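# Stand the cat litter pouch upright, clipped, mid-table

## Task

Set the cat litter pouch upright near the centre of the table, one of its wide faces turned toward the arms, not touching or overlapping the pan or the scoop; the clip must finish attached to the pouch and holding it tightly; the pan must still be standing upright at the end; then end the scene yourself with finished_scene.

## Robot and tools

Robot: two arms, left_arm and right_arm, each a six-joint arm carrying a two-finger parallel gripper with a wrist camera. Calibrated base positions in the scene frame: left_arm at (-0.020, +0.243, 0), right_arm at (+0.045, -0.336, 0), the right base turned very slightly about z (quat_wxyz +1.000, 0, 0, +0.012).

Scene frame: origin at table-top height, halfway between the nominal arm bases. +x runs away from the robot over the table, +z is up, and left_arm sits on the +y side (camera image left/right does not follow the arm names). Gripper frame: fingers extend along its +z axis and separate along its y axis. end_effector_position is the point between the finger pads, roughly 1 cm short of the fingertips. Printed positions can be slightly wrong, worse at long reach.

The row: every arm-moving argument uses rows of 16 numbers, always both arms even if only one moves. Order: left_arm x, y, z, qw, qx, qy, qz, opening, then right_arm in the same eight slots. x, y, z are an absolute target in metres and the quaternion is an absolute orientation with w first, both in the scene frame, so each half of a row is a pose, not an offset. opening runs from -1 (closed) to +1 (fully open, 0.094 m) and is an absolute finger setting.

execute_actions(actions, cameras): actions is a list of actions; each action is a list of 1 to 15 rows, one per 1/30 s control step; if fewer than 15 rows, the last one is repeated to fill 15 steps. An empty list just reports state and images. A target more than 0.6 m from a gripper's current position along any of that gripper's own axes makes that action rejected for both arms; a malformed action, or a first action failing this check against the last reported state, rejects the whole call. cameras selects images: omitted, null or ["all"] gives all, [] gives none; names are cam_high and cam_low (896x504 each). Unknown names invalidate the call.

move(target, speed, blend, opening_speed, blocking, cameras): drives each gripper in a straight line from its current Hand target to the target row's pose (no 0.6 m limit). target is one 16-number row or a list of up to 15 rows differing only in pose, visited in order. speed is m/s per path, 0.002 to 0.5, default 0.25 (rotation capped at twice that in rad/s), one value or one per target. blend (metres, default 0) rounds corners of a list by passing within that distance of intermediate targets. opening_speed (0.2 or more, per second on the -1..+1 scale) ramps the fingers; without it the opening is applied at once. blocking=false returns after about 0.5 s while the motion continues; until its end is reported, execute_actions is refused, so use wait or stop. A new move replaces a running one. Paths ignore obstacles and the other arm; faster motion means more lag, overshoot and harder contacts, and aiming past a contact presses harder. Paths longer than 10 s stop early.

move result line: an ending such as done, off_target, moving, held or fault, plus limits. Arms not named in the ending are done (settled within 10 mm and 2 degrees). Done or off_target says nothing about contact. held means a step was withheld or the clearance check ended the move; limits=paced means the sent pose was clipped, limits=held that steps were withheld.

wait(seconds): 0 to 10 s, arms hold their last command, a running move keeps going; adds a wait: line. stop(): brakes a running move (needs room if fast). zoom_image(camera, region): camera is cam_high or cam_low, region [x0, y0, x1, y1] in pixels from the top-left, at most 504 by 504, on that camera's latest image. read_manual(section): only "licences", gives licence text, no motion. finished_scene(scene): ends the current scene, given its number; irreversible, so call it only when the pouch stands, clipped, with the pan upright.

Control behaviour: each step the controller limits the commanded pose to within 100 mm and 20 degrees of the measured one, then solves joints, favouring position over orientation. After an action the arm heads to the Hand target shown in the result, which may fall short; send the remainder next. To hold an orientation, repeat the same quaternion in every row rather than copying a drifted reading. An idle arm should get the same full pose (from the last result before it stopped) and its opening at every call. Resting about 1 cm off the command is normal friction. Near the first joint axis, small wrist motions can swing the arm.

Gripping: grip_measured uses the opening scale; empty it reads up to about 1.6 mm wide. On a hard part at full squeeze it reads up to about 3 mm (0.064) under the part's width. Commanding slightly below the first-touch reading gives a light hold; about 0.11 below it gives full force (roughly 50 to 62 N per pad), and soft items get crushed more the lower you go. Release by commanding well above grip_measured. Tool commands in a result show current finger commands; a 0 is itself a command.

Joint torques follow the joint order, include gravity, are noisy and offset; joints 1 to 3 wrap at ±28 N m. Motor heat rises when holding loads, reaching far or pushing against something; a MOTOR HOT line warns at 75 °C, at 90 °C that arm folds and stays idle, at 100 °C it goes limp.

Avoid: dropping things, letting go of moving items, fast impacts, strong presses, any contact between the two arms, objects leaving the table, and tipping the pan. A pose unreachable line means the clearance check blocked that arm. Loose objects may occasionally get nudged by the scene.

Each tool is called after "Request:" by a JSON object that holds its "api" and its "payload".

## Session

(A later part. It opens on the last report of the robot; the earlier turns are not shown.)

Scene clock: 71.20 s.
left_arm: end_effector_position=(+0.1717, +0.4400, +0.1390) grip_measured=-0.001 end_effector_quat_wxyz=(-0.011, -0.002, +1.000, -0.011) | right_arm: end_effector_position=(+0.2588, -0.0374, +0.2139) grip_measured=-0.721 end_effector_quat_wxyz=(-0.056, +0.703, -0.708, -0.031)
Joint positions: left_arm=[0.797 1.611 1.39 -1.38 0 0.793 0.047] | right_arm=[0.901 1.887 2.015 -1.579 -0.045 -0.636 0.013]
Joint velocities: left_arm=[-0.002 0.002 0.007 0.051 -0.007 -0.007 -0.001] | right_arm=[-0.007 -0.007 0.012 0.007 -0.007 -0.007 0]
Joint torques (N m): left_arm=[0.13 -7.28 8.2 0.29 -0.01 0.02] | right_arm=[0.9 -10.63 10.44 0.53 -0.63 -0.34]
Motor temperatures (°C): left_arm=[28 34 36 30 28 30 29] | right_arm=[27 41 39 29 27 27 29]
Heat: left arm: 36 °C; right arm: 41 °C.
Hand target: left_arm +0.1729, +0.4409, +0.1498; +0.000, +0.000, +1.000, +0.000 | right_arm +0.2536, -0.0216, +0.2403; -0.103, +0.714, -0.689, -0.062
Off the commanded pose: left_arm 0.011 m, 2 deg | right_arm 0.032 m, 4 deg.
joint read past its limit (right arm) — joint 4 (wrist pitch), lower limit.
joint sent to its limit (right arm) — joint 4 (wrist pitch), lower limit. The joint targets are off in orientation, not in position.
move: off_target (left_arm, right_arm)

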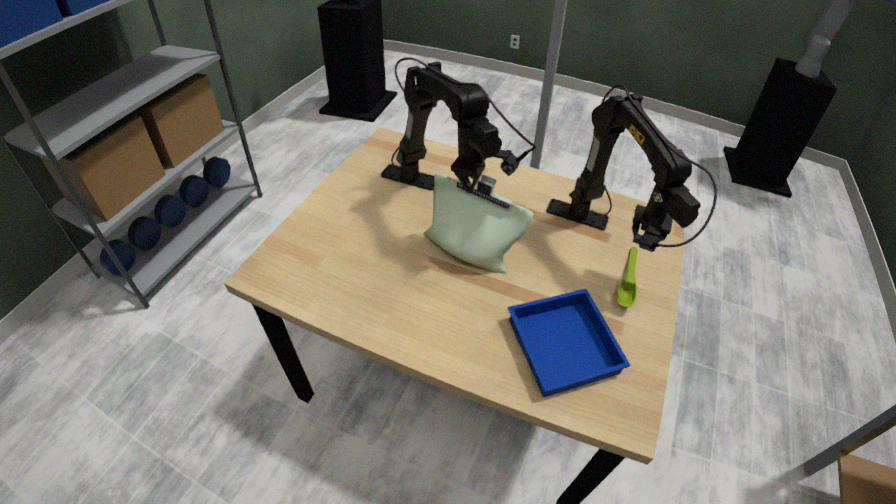

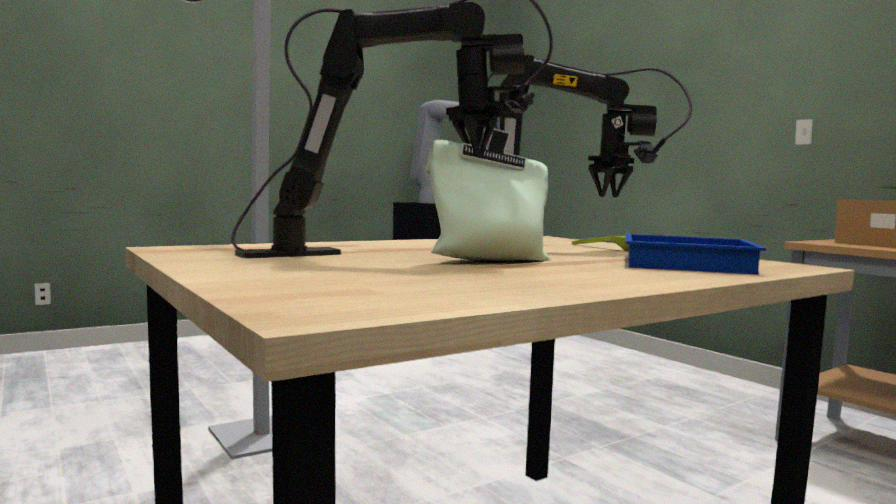

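Request:
{"api": "move", "payload": {"target": [0.172, 0.44, 0.15, 0, 0, 1, 0, 0.0, 0.2230, -0.0060, 0.242, 0.03039, -0.72042, 0.68365, 0.11264, -1], "speed": 0.08}}

Request:
{"api": "zoom_image", "payload": {"camera": "cam_low", "region": [380, 100, 680, 300]}}

Request:
{"api": "zoom_image", "payload": {"camera": "cam_high", "region": [370, 130, 550, 300]}}

Scene clock: 73.87 s.
left_arm: end_effector_position=(+0.1715, +0.4398, +0.1390) grip_measured=-0.001 end_effector_quat_wxyz=(-0.011, -0.002, +1.000, -0.011) | right_arm: end_effector_position=(+0.2339, -0.0204, +0.2156) grip_measured=-0.721 end_effector_quat_wxyz=(-0.047, +0.709, -0.698, -0.082)
Joint positions: left_arm=[0.797 1.611 1.39 -1.381 0 0.793 0.047] | right_arm=[0.933 1.887 2.015 -1.579 -0.147 -0.62 0.013]
Joint velocities: left_arm=[-0.012 0.007 -0.002 0.022 -0.037 -0.022 0] | right_arm=[-0.017 0.012 -0.012 0.007 -0.051 -0.095 0]
Joint torques (N m): left_arm=[0.09 -7.86 7.46 0.28 0 0.04] | right_arm=[1.28 -11.73 8.69 0.52 -0.88 -0.07]
Motor temperatures (°C): left_arm=[28 34 36 30 28 30 29] | right_arm=[27 42 38 29 27 27 29]
Heat: left arm: 36 °C; right arm: 42 °C.
Hand target: left_arm +0.1719, +0.4400, +0.1497; +0.000, +0.000, +1.000, +0.000 | right_arm +0.2228, -0.0073, +0.2421; -0.086, +0.716, -0.682, -0.122
Off the commanded pose: left_arm 0.011 m, 2 deg | right_arm 0.032 m, 4 deg.
joint read past its limit (right arm) — joint 4 (wrist pitch), lower limit.
joint sent to its limit (right arm) — joint 4 (wrist pitch), lower limit. The joint targets are off in orientation, not in position.
move: off_target (left_arm, right_arm)

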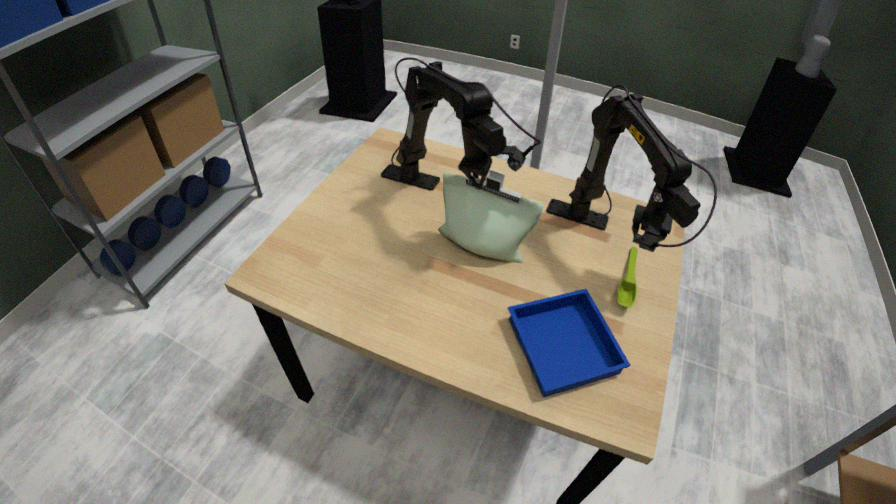

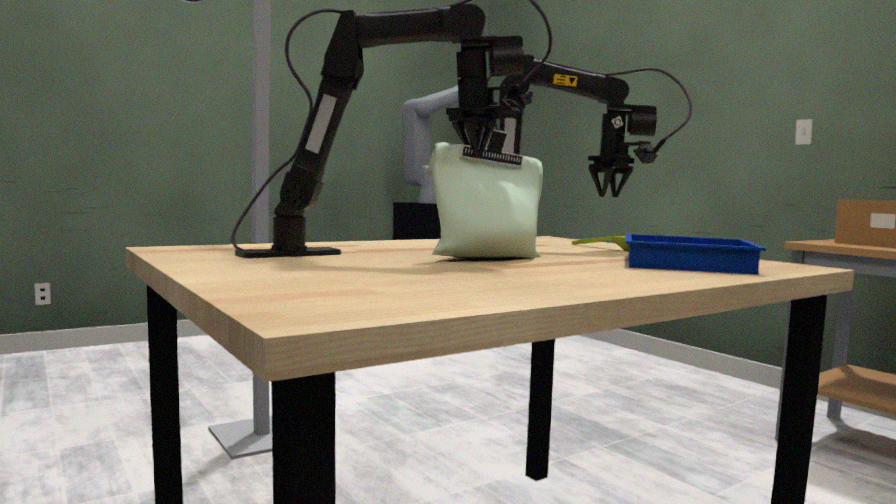

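Scaled by 1.680.

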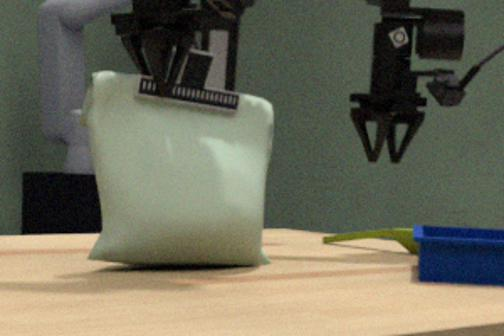

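Scaled by 2.800.

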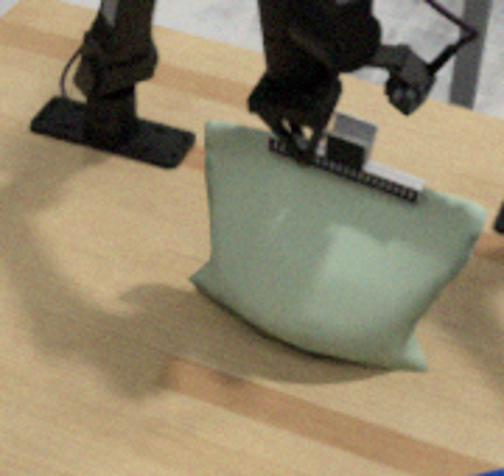

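Request:
{"api": "move", "payload": {"target": [0.172, 0.44, 0.15, 0, 0, 1, 0, 0.0, 0.2400, -0.0130, 0.210, 0.03039, -0.72042, 0.68365, 0.11264, -1], "speed": 0.04}}

Request:
{"api": "zoom_image", "payload": {"camera": "cam_low", "region": [380, 100, 680, 300]}}

Request:
{"api": "zoom_image", "payload": {"camera": "cam_high", "region": [370, 130, 550, 300]}}

Scene clock: 76.30 s.
left_arm: end_effector_position=(+0.1715, +0.4398, +0.1390) grip_measured=-0.001 end_effector_quat_wxyz=(-0.011, -0.002, +1.000, -0.011) | right_arm: end_effector_position=(+0.2408, -0.0235, +0.2089) grip_measured=-0.721 end_effector_quat_wxyz=(-0.035, +0.715, -0.692, -0.091)
Joint positions: left_arm=[0.797 1.611 1.39 -1.381 0 0.793 0.047] | right_arm=[0.901 1.908 2.015 -1.584 -0.172 -0.67 0.013]
Joint velocities: left_arm=[0.022 -0.002 0.007 -0.051 -0.037 -0.007 0] | right_arm=[-0.017 -0.002 -0.027 -0.066 -0.066 -0.066 0]
Joint torques (N m): left_arm=[0.05 -7.9 7.58 0.25 0.03 0.06] | right_arm=[-0.49 -7.99 6.32 0.51 -0.64 -0.15]
Motor temperatures (°C): left_arm=[28 35 36 30 28 30 29] | right_arm=[27 42 38 29 27 27 29]
Heat: left arm: 36 °C; right arm: 42 °C.
Hand target: left_arm +0.1720, +0.4400, +0.1497; +0.000, +0.000, +1.000, +0.000 | right_arm +0.2403, -0.0133, +0.2100; -0.045, +0.719, -0.684, -0.114
Off the commanded pose: left_arm 0.011 m, 2 deg | right_arm 0.011 m, 3 deg.
joint read past its limit (right arm) — joint 4 (wrist pitch), lower limit.
joint sent to its limit (right arm) — joint 4 (wrist pitch), lower limit. The joint targets still meet the commanded pose.
move: off_target (left_arm, right_arm)

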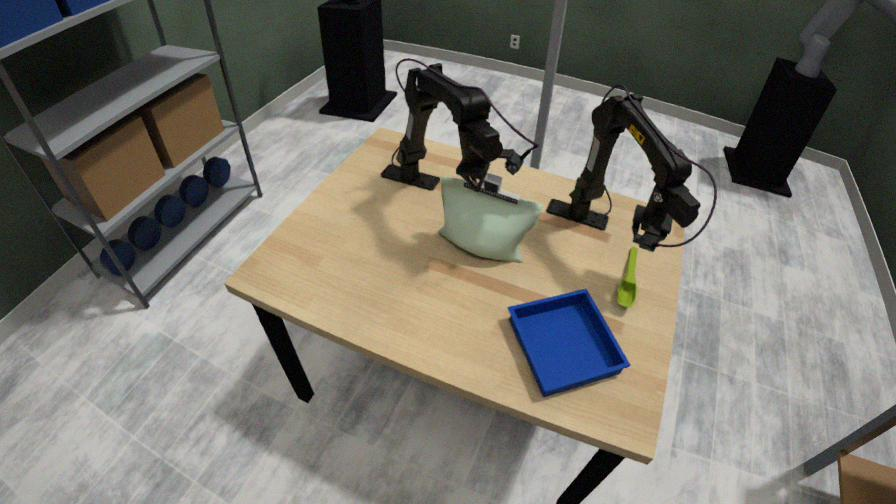

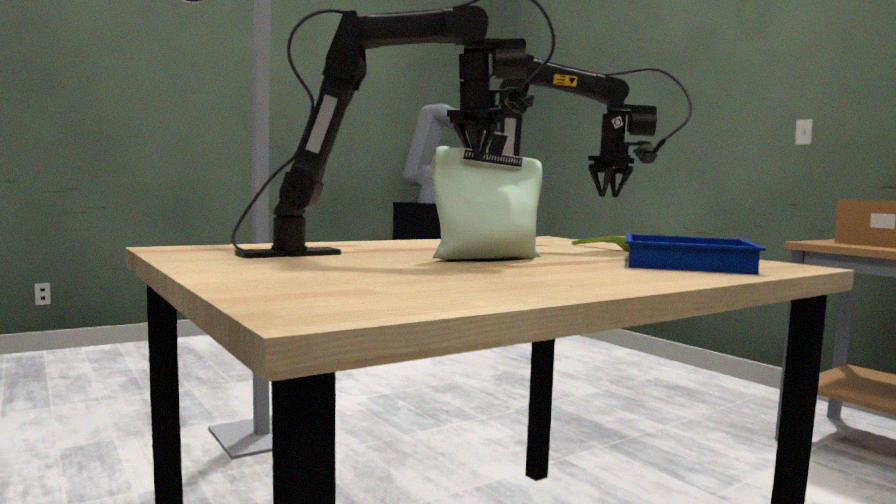

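Scaled by 1.680.

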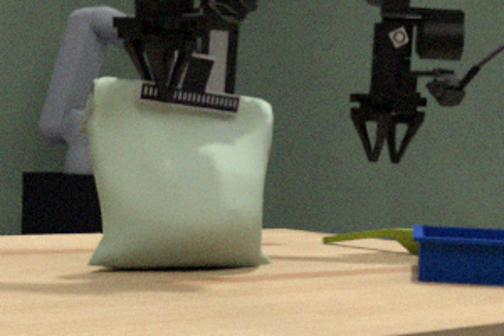

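Scaled by 2.800.

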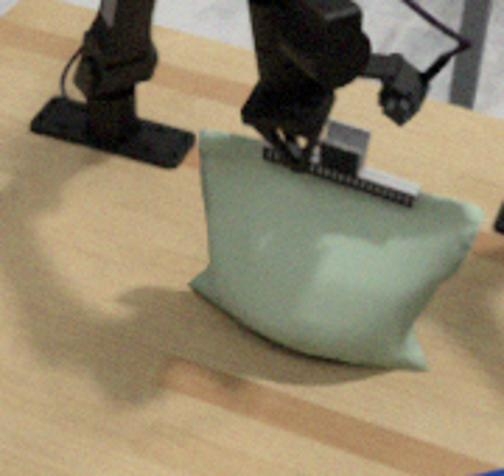

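Request:
{"api": "move", "payload": {"target": [0.172, 0.44, 0.15, 0, 0, 1, 0, 0.0, 0.2720, -0.0240, 0.196, 0.03039, -0.72042, 0.68365, 0.11264, -1], "speed": 0.04}}

Request:
{"api": "zoom_image", "payload": {"camera": "cam_low", "region": [380, 100, 680, 300]}}

Request:
{"api": "zoom_image", "payload": {"camera": "cam_high", "region": [370, 130, 550, 300]}}

Scene clock: 79.10 s.
left_arm: end_effector_position=(+0.1715, +0.4398, +0.1390) grip_measured=-0.001 end_effector_quat_wxyz=(-0.011, -0.002, +1.000, -0.011) | right_arm: end_effector_position=(+0.2658, -0.0292, +0.1980) grip_measured=-0.721 end_effector_quat_wxyz=(-0.033, +0.720, -0.685, -0.110)
Joint positions: left_arm=[0.797 1.611 1.39 -1.381 0 0.793 0.047] | right_arm=[0.818 1.95 2.023 -1.569 -0.218 -0.77 0.013]
Joint velocities: left_arm=[0.017 -0.012 -0.022 0.022 -0.037 0.007 -0.001] | right_arm=[-0.017 -0.002 0.002 -0.022 0.051 0.007 0]
Joint torques (N m): left_arm=[-0.14 -8.01 7.57 0.26 -0.01 0.07] | right_arm=[-0.94 -7.27 7.38 0.36 -0.25 -0.18]
Motor temperatures (°C): left_arm=[28 35 36 30 28 30 29] | right_arm=[27 42 37 29 27 27 29]
Heat: left arm: 36 °C; right arm: 42 °C.
Hand target: left_arm +0.1720, +0.4400, +0.1497; +0.000, +0.000, +1.000, +0.000 | right_arm +0.2724, -0.0248, +0.1958; -0.038, +0.720, -0.684, -0.112
Off the commanded pose: left_arm 0.011 m, 2 deg | right_arm 0.008 m, 0 deg.
joint read past its limit (right arm) — joint 4 (wrist pitch), lower limit.
joint sent to its limit (right arm) — joint 4 (wrist pitch), lower limit. The joint targets still meet the commanded pose.
move: off_target (left_arm)

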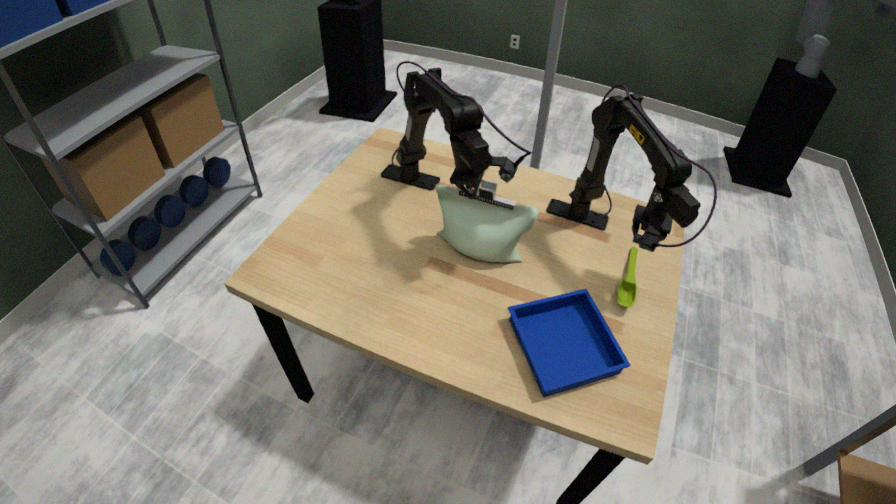

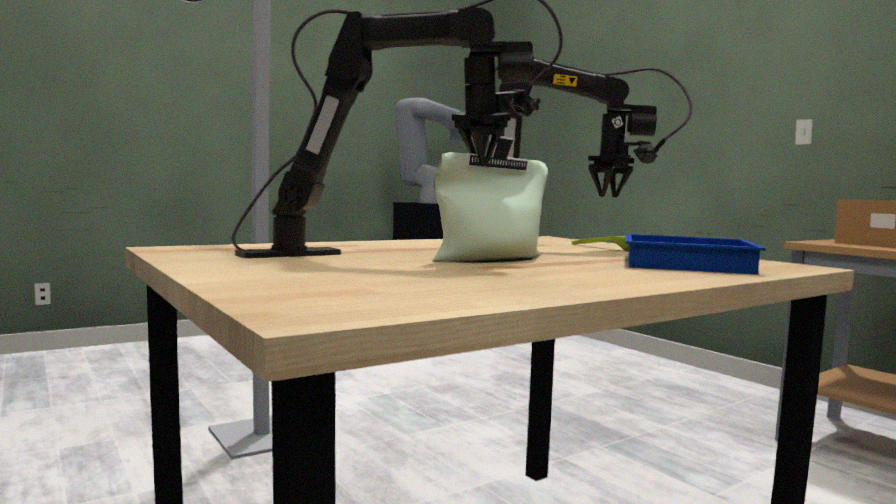

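Scaled by 1.680.

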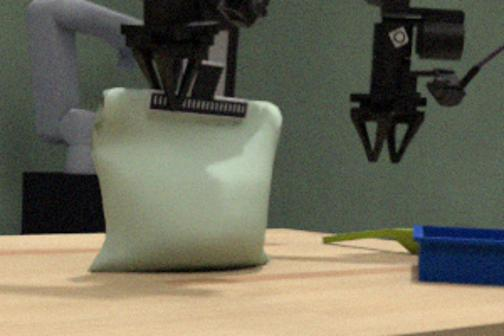

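Scaled by 2.800.

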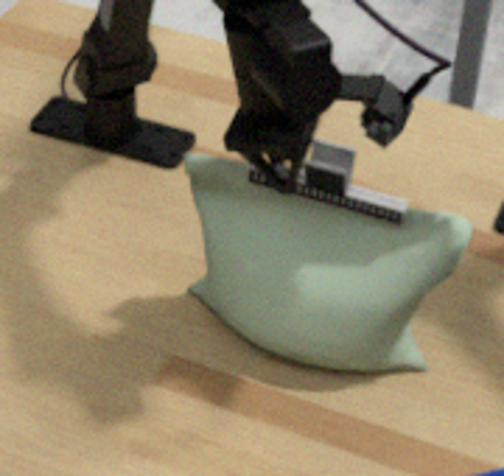

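Request:
{"api": "move", "payload": {"target": [0.172, 0.44, 0.15, 0, 0, 1, 0, 0.0, 0.2770, -0.0250, 0.201, 0.03039, -0.72042, 0.68365, 0.11264, -1], "speed": 0.03}}

Request:
{"api": "zoom_image", "payload": {"camera": "cam_low", "region": [420, 120, 570, 280]}}

Request:
{"api": "zoom_image", "payload": {"camera": "cam_high", "region": [410, 150, 560, 280]}}

Scene clock: 80.43 s.
left_arm: end_effector_position=(+0.1715, +0.4398, +0.1390) grip_measured=-0.001 end_effector_quat_wxyz=(-0.011, -0.002, +1.000, -0.011) | right_arm: end_effector_position=(+0.2694, -0.0304, +0.1990) grip_measured=-0.721 end_effector_quat_wxyz=(-0.036, +0.718, -0.686, -0.110)
Joint positions: left_arm=[0.797 1.611 1.39 -1.381 0 0.793 0.047] | right_arm=[0.809 1.952 2.029 -1.569 -0.218 -0.775 0.013]
Joint velocities: left_arm=[-0.007 -0.007 -0.007 0.037 0.007 -0.037 0] | right_arm=[0.002 -0.007 0.007 -0.125 -0.051 0.007 0]
Joint torques (N m): left_arm=[-0.13 -7.82 7.5 0.23 0 0.06] | right_arm=[-0.99 -7.47 8.12 0.35 -0.26 -0.11]
Motor temperatures (°C): left_arm=[28 36 36 30 28 30 29] | right_arm=[27 42 37 29 27 27 29]
Heat: left arm: 36 °C; right arm: 42 °C.
Hand target: left_arm +0.1720, +0.4400, +0.1497; +0.000, +0.000, +1.000, +0.000 | right_arm +0.2769, -0.0255, +0.2006; -0.047, +0.719, -0.684, -0.113
Off the commanded pose: left_arm 0.011 m, 2 deg | right_arm 0.010 m, 1 deg.
joint read past its limit (right arm) — joint 4 (wrist pitch), lower limit.
joint sent to its limit (right arm) — joint 4 (wrist pitch), lower limit. The joint targets still meet the commanded pose.
move: off_target (left_arm)

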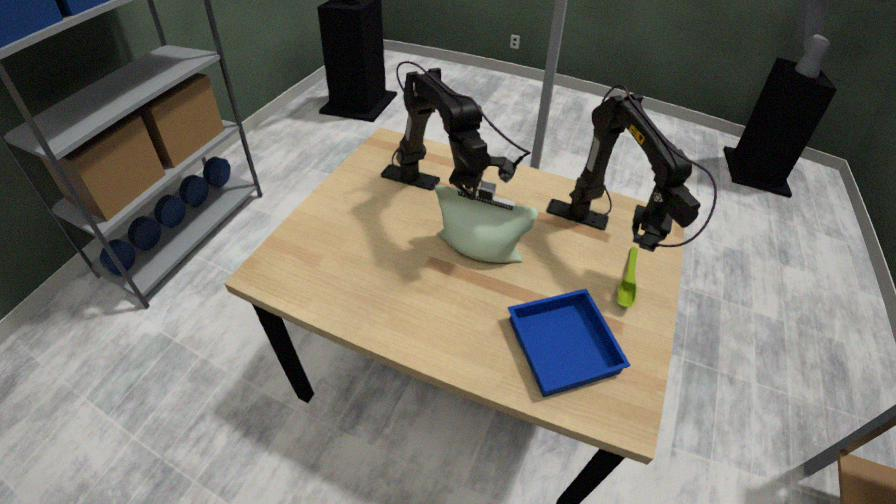

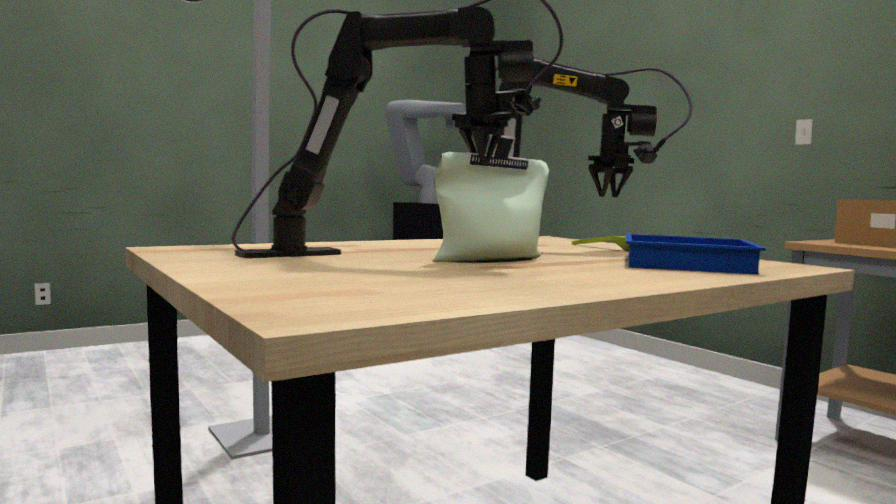

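Scaled by 3.150.

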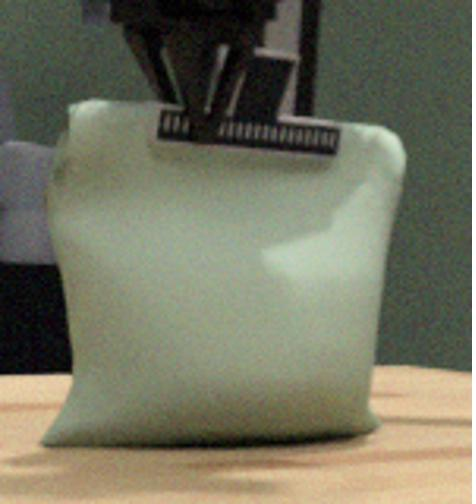

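Scaled by 3.360.

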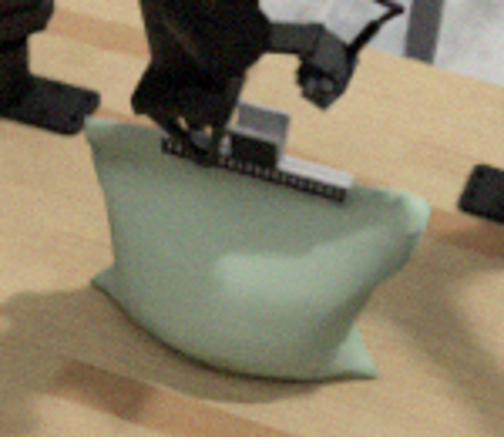

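Request:
{"api": "move", "payload": {"target": [0.172, 0.44, 0.15, 0, 0, 1, 0, 0.0, 0.2770, -0.0250, 0.201, 0.03039, -0.72042, 0.68365, 0.11264, -0.55], "speed": 0.03, "opening_speed": 0.25}}

Request:
{"api": "zoom_image", "payload": {"camera": "cam_low", "region": [420, 120, 570, 280]}}

Request:
{"api": "zoom_image", "payload": {"camera": "cam_high", "region": [410, 150, 560, 280]}}

Scene clock: 82.73 s.
left_arm: end_effector_position=(+0.1715, +0.4398, +0.1390) grip_measured=-0.001 end_effector_quat_wxyz=(-0.011, -0.002, +1.000, -0.011) | right_arm: end_effector_position=(+0.2693, -0.0303, +0.1990) grip_measured=-0.552 end_effector_quat_wxyz=(-0.036, +0.719, -0.686, -0.110)
Joint positions: left_arm=[0.797 1.611 1.39 -1.381 0 0.793 0.047] | right_arm=[0.809 1.952 2.029 -1.569 -0.218 -0.777 0.021]
Joint velocities: left_arm=[-0.002 0.002 0.002 0.022 -0.11 -0.051 0] | right_arm=[-0.007 0.007 0.002 0.007 -0.037 0.051 0]
Joint torques (N m): left_arm=[-0.03 -8.08 7.34 0.32 -0.02 -0.01] | right_arm=[-0.87 -7.5 8.16 0.32 -0.26 -0.14]
Motor temperatures (°C): left_arm=[28 36 36 30 28 30 29] | right_arm=[27 42 37 29 27 27 29]
Heat: left arm: 36 °C; right arm: 42 °C.
Hand target: left_arm +0.1720, +0.4400, +0.1497; +0.000, +0.000, +1.000, +0.000 | right_arm +0.2769, -0.0254, +0.2007; -0.047, +0.719, -0.684, -0.114
Off the commanded pose: left_arm 0.011 m, 2 deg | right_arm 0.010 m, 1 deg.
joint read past its limit (right arm) — joint 4 (wrist pitch), lower limit.
joint sent to its limit (right arm) — joint 4 (wrist pitch), lower limit. The joint targets still meet the commanded pose.
move: off_target (left_arm)

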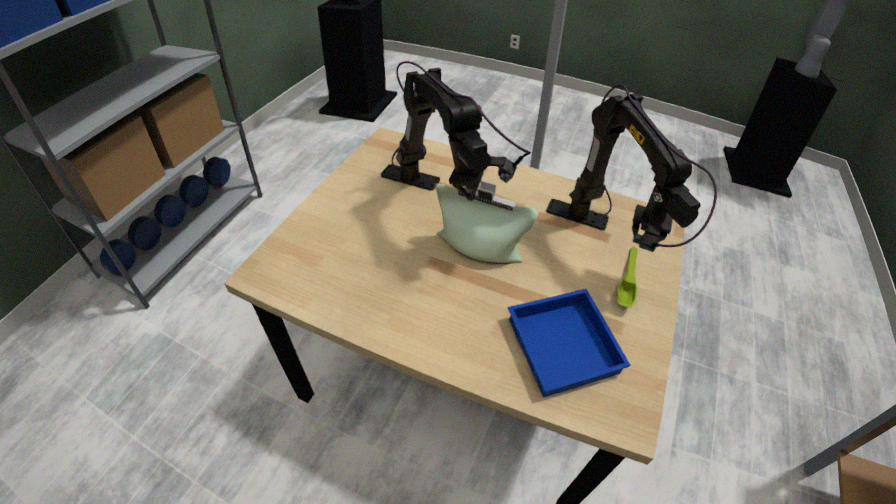

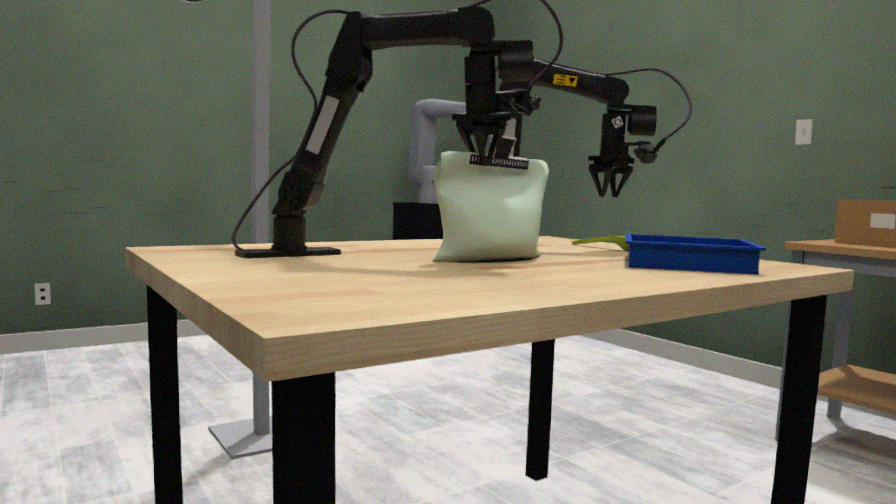

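Scaled by 3.150.

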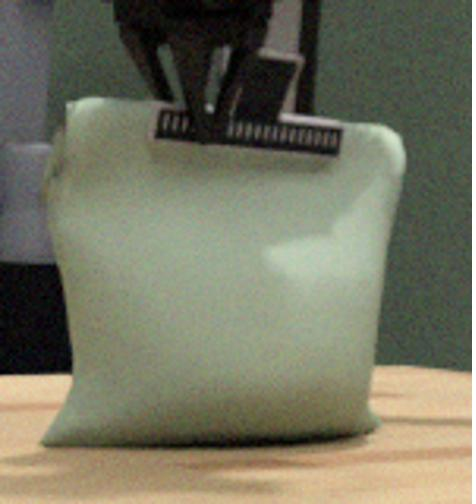

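Scaled by 3.360.

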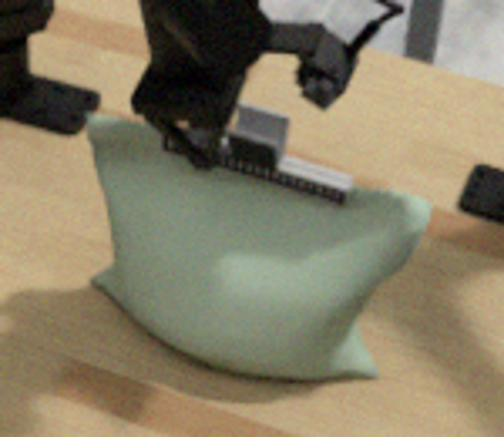

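Request:
{"api": "move", "payload": {"target": [0.172, 0.44, 0.15, 0, 0, 1, 0, 0.0, 0.2770, -0.0250, 0.201, 0.03039, -0.72042, 0.68365, 0.11264, -0.3], "speed": 0.03, "opening_speed": 0.35}}

Request:
{"api": "zoom_image", "payload": {"camera": "cam_low", "region": [420, 120, 570, 280]}}

Request:
{"api": "zoom_image", "payload": {"camera": "cam_high", "region": [410, 150, 560, 280]}}

Scene clock: 84.43 s.
left_arm: end_effector_position=(+0.1715, +0.4398, +0.1390) grip_measured=-0.001 end_effector_quat_wxyz=(-0.011, -0.002, +1.000, -0.011) | right_arm: end_effector_position=(+0.2693, -0.0303, +0.1990) grip_measured=-0.302 end_effector_quat_wxyz=(-0.036, +0.719, -0.685, -0.110)
Joint positions: left_arm=[0.797 1.611 1.39 -1.381 0 0.793 0.047] | right_arm=[0.809 1.952 2.029 -1.569 -0.218 -0.777 0.033]
Joint velocities: left_arm=[-0.017 0.017 -0.017 -0.037 -0.007 0.095 0] | right_arm=[0.002 -0.002 -0.002 -0.022 0.037 0.007 0]
Joint torques (N m): left_arm=[0.02 -7.82 7.47 0.26 -0.05 0.03] | right_arm=[-1.13 -7.6 8.08 0.36 -0.27 -0.13]
Motor temperatures (°C): left_arm=[28 36 36 30 28 30 29] | right_arm=[27 42 37 29 27 27 29]
Heat: left arm: 36 °C; right arm: 42 °C.
Hand target: left_arm +0.1720, +0.4400, +0.1497; +0.000, +0.000, +1.000, +0.000 | right_arm +0.2769, -0.0254, +0.2007; -0.047, +0.719, -0.684, -0.113
Off the commanded pose: left_arm 0.011 m, 2 deg | right_arm 0.010 m, 1 deg.
joint read past its limit (right arm) — joint 4 (wrist pitch), lower limit.
joint sent to its limit (right arm) — joint 4 (wrist pitch), lower limit. The joint targets still meet the commanded pose.
move: off_target (left_arm)

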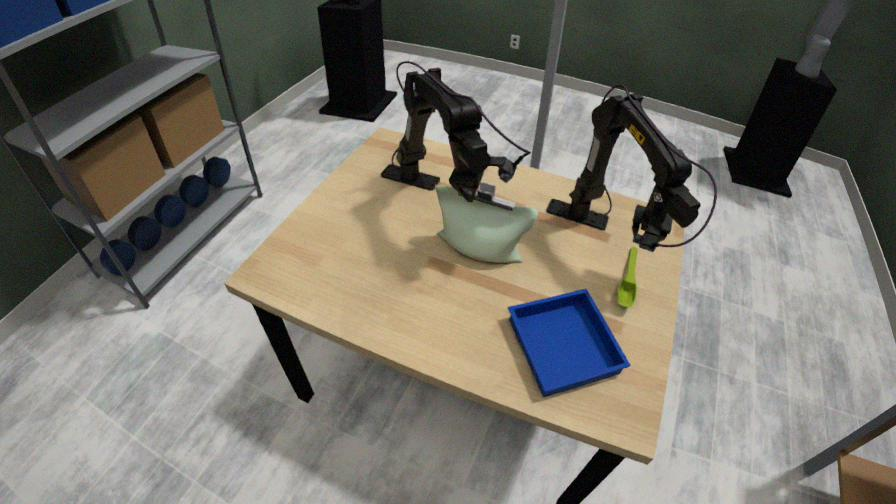

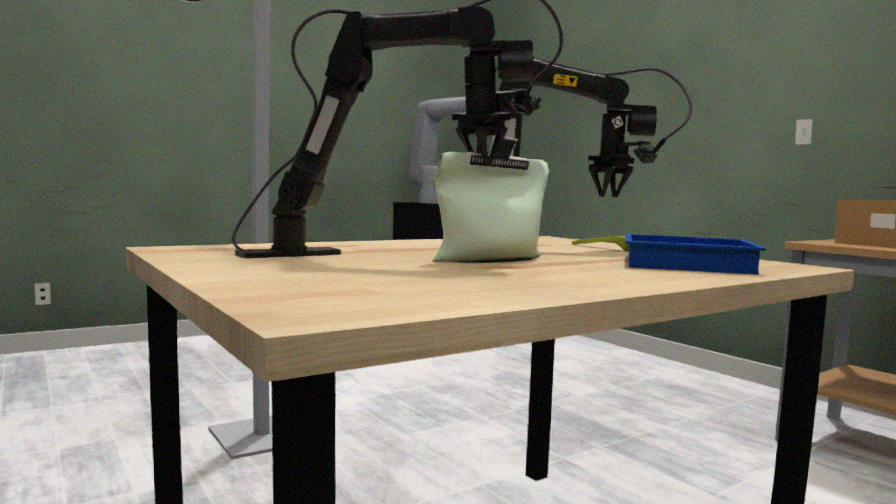

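Scaled by 3.150.

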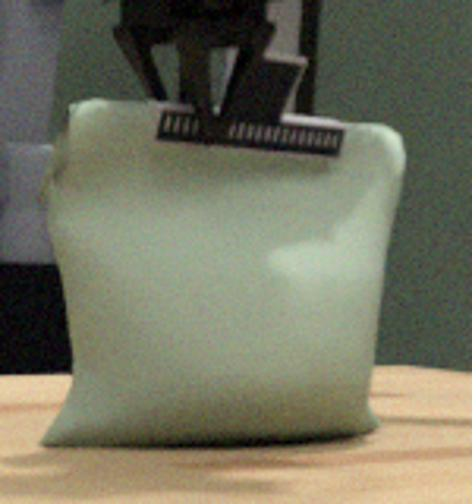

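Scaled by 3.360.

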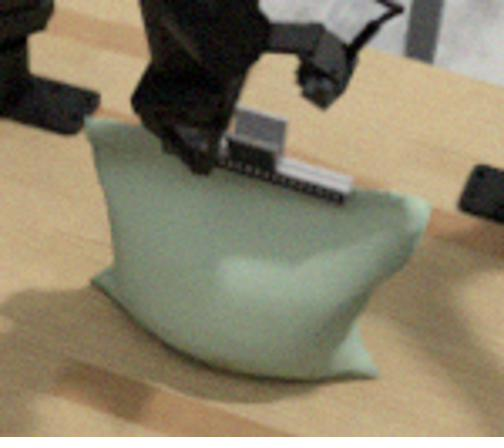

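Request:
{"api": "move", "payload": {"target": [0.172, 0.44, 0.15, 0, 0, 1, 0, 0.0, 0.2800, -0.0420, 0.262, 0.11222, -0.71664, 0.68006, 0.10650, -0.3], "speed": 0.06}}

Request:
{"api": "zoom_image", "payload": {"camera": "cam_low", "region": [420, 120, 570, 280]}}

Request:
{"api": "zoom_image", "payload": {"camera": "cam_high", "region": [410, 150, 560, 280]}}

Scene clock: 86.00 s.
left_arm: end_effector_position=(+0.1715, +0.4398, +0.1390) grip_measured=-0.001 end_effector_quat_wxyz=(-0.011, -0.002, +1.000, -0.011) | right_arm: end_effector_position=(+0.2759, -0.0422, +0.2464) grip_measured=-0.302 end_effector_quat_wxyz=(-0.110, +0.715, -0.682, -0.108)
Joint positions: left_arm=[0.797 1.611 1.39 -1.381 0 0.793 0.047] | right_arm=[0.775 1.847 2.067 -1.569 -0.216 -0.794 0.033]
Joint velocities: left_arm=[-0.012 -0.007 0.017 -0.007 0.037 -0.007 0] | right_arm=[0.022 0.007 -0.027 -0.095 0.022 0.11 0]
Joint torques (N m): left_arm=[-0.13 -7.8 7.6 0.26 -0.02 0.02] | right_arm=[-1.07 -9.94 7.68 0.6 -0.2 -0.1]
Motor temperatures (°C): left_arm=[28 36 36 30 28 30 29] | right_arm=[27 42 37 29 27 27 29]
Heat: left arm: 36 °C; right arm: 42 °C.
Hand target: left_arm +0.1720, +0.4400, +0.1497; +0.000, +0.000, +1.000, +0.000 | right_arm +0.2793, -0.0427, +0.2621; -0.138, +0.714, -0.678, -0.107
Off the commanded pose: left_arm 0.011 m, 2 deg | right_arm 0.016 m, 0 deg.
joint read past its limit (right arm) — joint 4 (wrist pitch), lower limit.
joint sent to its limit (right arm) — joint 4 (wrist pitch), lower limit. The joint targets are off in orientation, not in position.
move: off_target (left_arm, right_arm)

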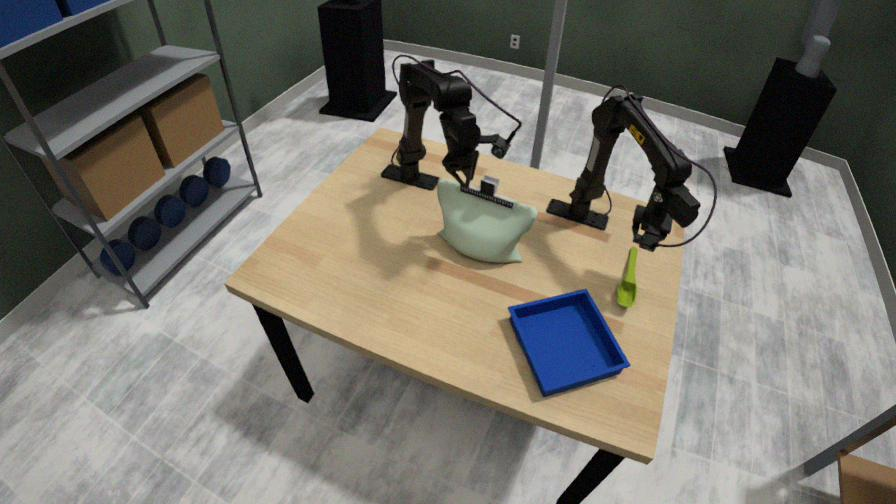

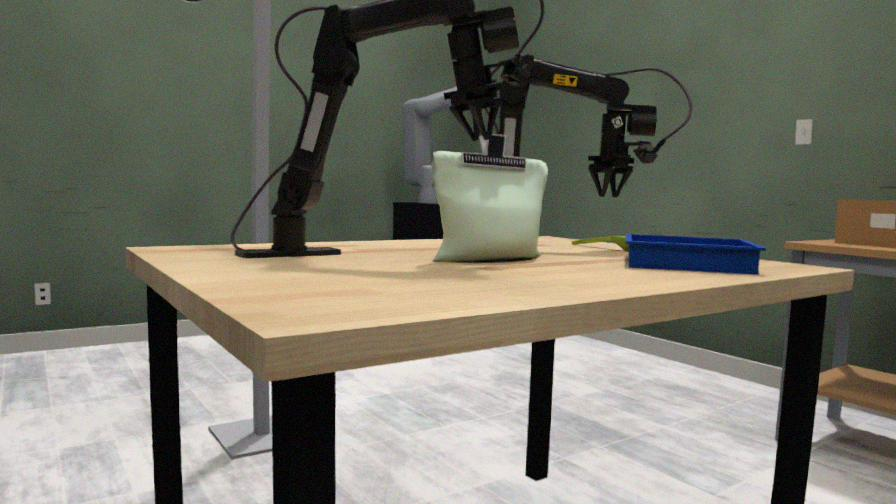

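Scaled by 3.150.

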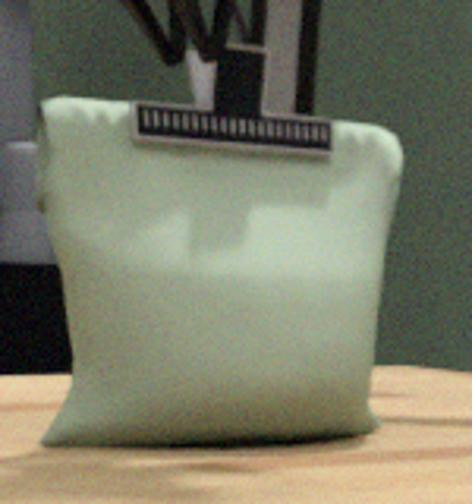

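Scaled by 3.360.

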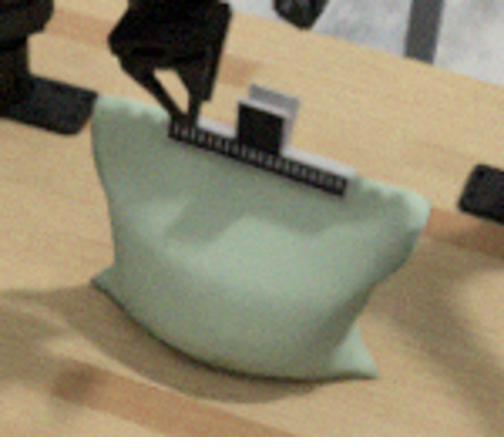

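Request:
{"api": "move", "payload": {"target": [[0.172, 0.44, 0.15, 0, 0, 1, 0, 0.0, 0.2750, -0.1200, 0.285, 0.17000, -0.61000, 0.77000, 0.04000, -0.3], [0.172, 0.44, 0.15, 0, 0, 1, 0, 0.0, 0.2600, -0.3000, 0.285, 0.20339, -0.48815, 0.84550, -0.07403, -0.3]], "speed": 0.15, "blend": 0.03}}

Request:
{"api": "zoom_image", "payload": {"camera": "cam_low", "region": [420, 120, 570, 280]}}

Request:
{"api": "zoom_image", "payload": {"camera": "cam_high", "region": [410, 150, 560, 280]}}

Scene clock: 89.67 s.
left_arm: end_effector_position=(+0.1715, +0.4398, +0.1390) grip_measured=-0.001 end_effector_quat_wxyz=(-0.011, -0.002, +1.000, -0.011) | right_arm: end_effector_position=(+0.2588, -0.3024, +0.2880) grip_measured=-0.302 end_effector_quat_wxyz=(+0.204, -0.490, +0.843, -0.084)
Joint positions: left_arm=[0.797 1.611 1.39 -1.381 0 0.793 0.047] | right_arm=[0.134 1.139 1.555 -1.541 0.01 -0.897 0.033]
Joint velocities: left_arm=[0.002 0.017 -0.012 0.022 -0.037 0.037 0.001] | right_arm=[-0.007 0.002 -0.007 -0.066 -0.037 -0.007 0]
Joint torques (N m): left_arm=[-0.06 -7.88 7.38 0.27 0.02 0.06] | right_arm=[-0.91 -2.21 4.16 1.02 -0.19 -0.03]
Motor temperatures (°C): left_arm=[28 37 37 30 28 30 29] | right_arm=[27 42 37 29 27 27 29]
Heat: left arm: 37 °C; right arm: 42 °C.
Hand target: left_arm +0.1720, +0.4400, +0.1497; +0.000, +0.000, +1.000, +0.000 | right_arm +0.2586, -0.3013, +0.2862; +0.209, -0.489, +0.843, -0.079
Off the commanded pose: left_arm 0.011 m, 2 deg | right_arm 0.004 m, 1 deg.
move: off_target (left_arm)

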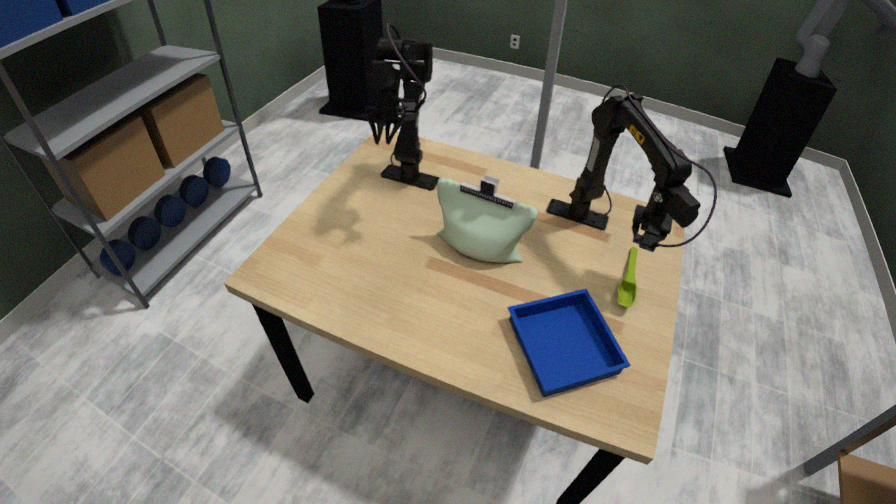

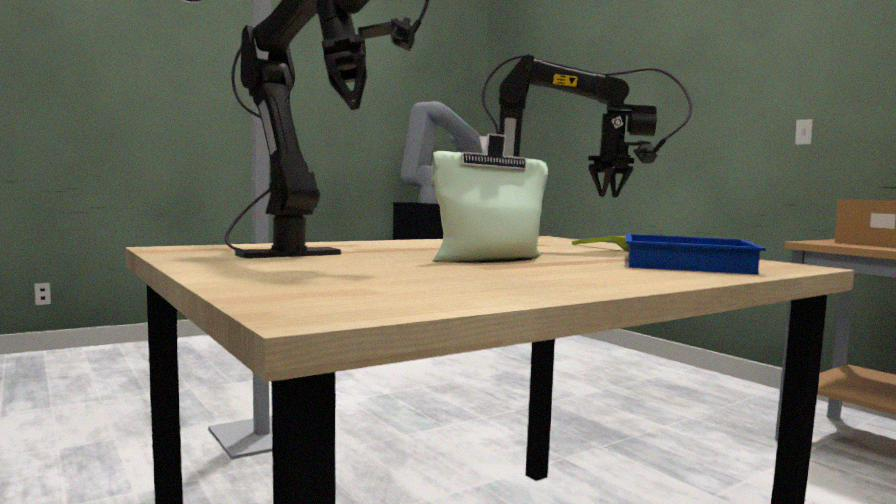

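Scaled by 3.150.

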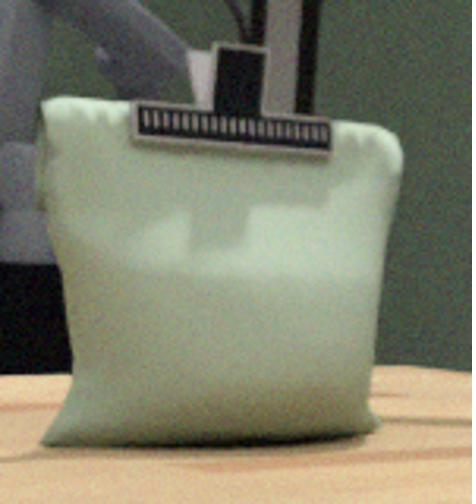

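Scaled by 3.360.

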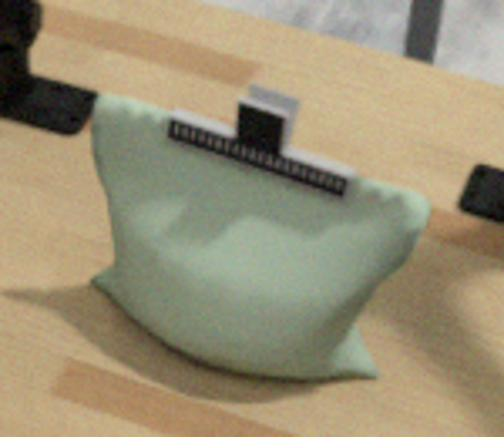

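Request:
{"api": "zoom_image", "payload": {"camera": "cam_low", "region": [430, 125, 560, 185]}}

Request:
{"api": "zoom_image", "payload": {"camera": "cam_high", "region": [430, 165, 545, 225]}}

Scaled by 3.877.

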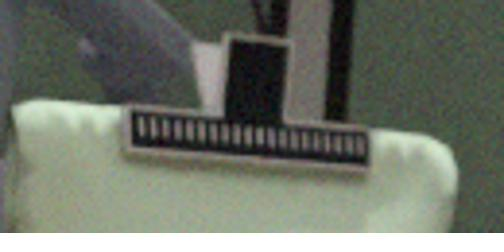

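Scaled by 4.383.

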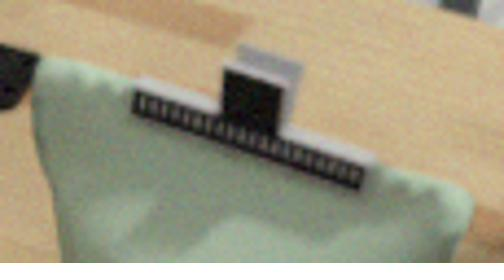

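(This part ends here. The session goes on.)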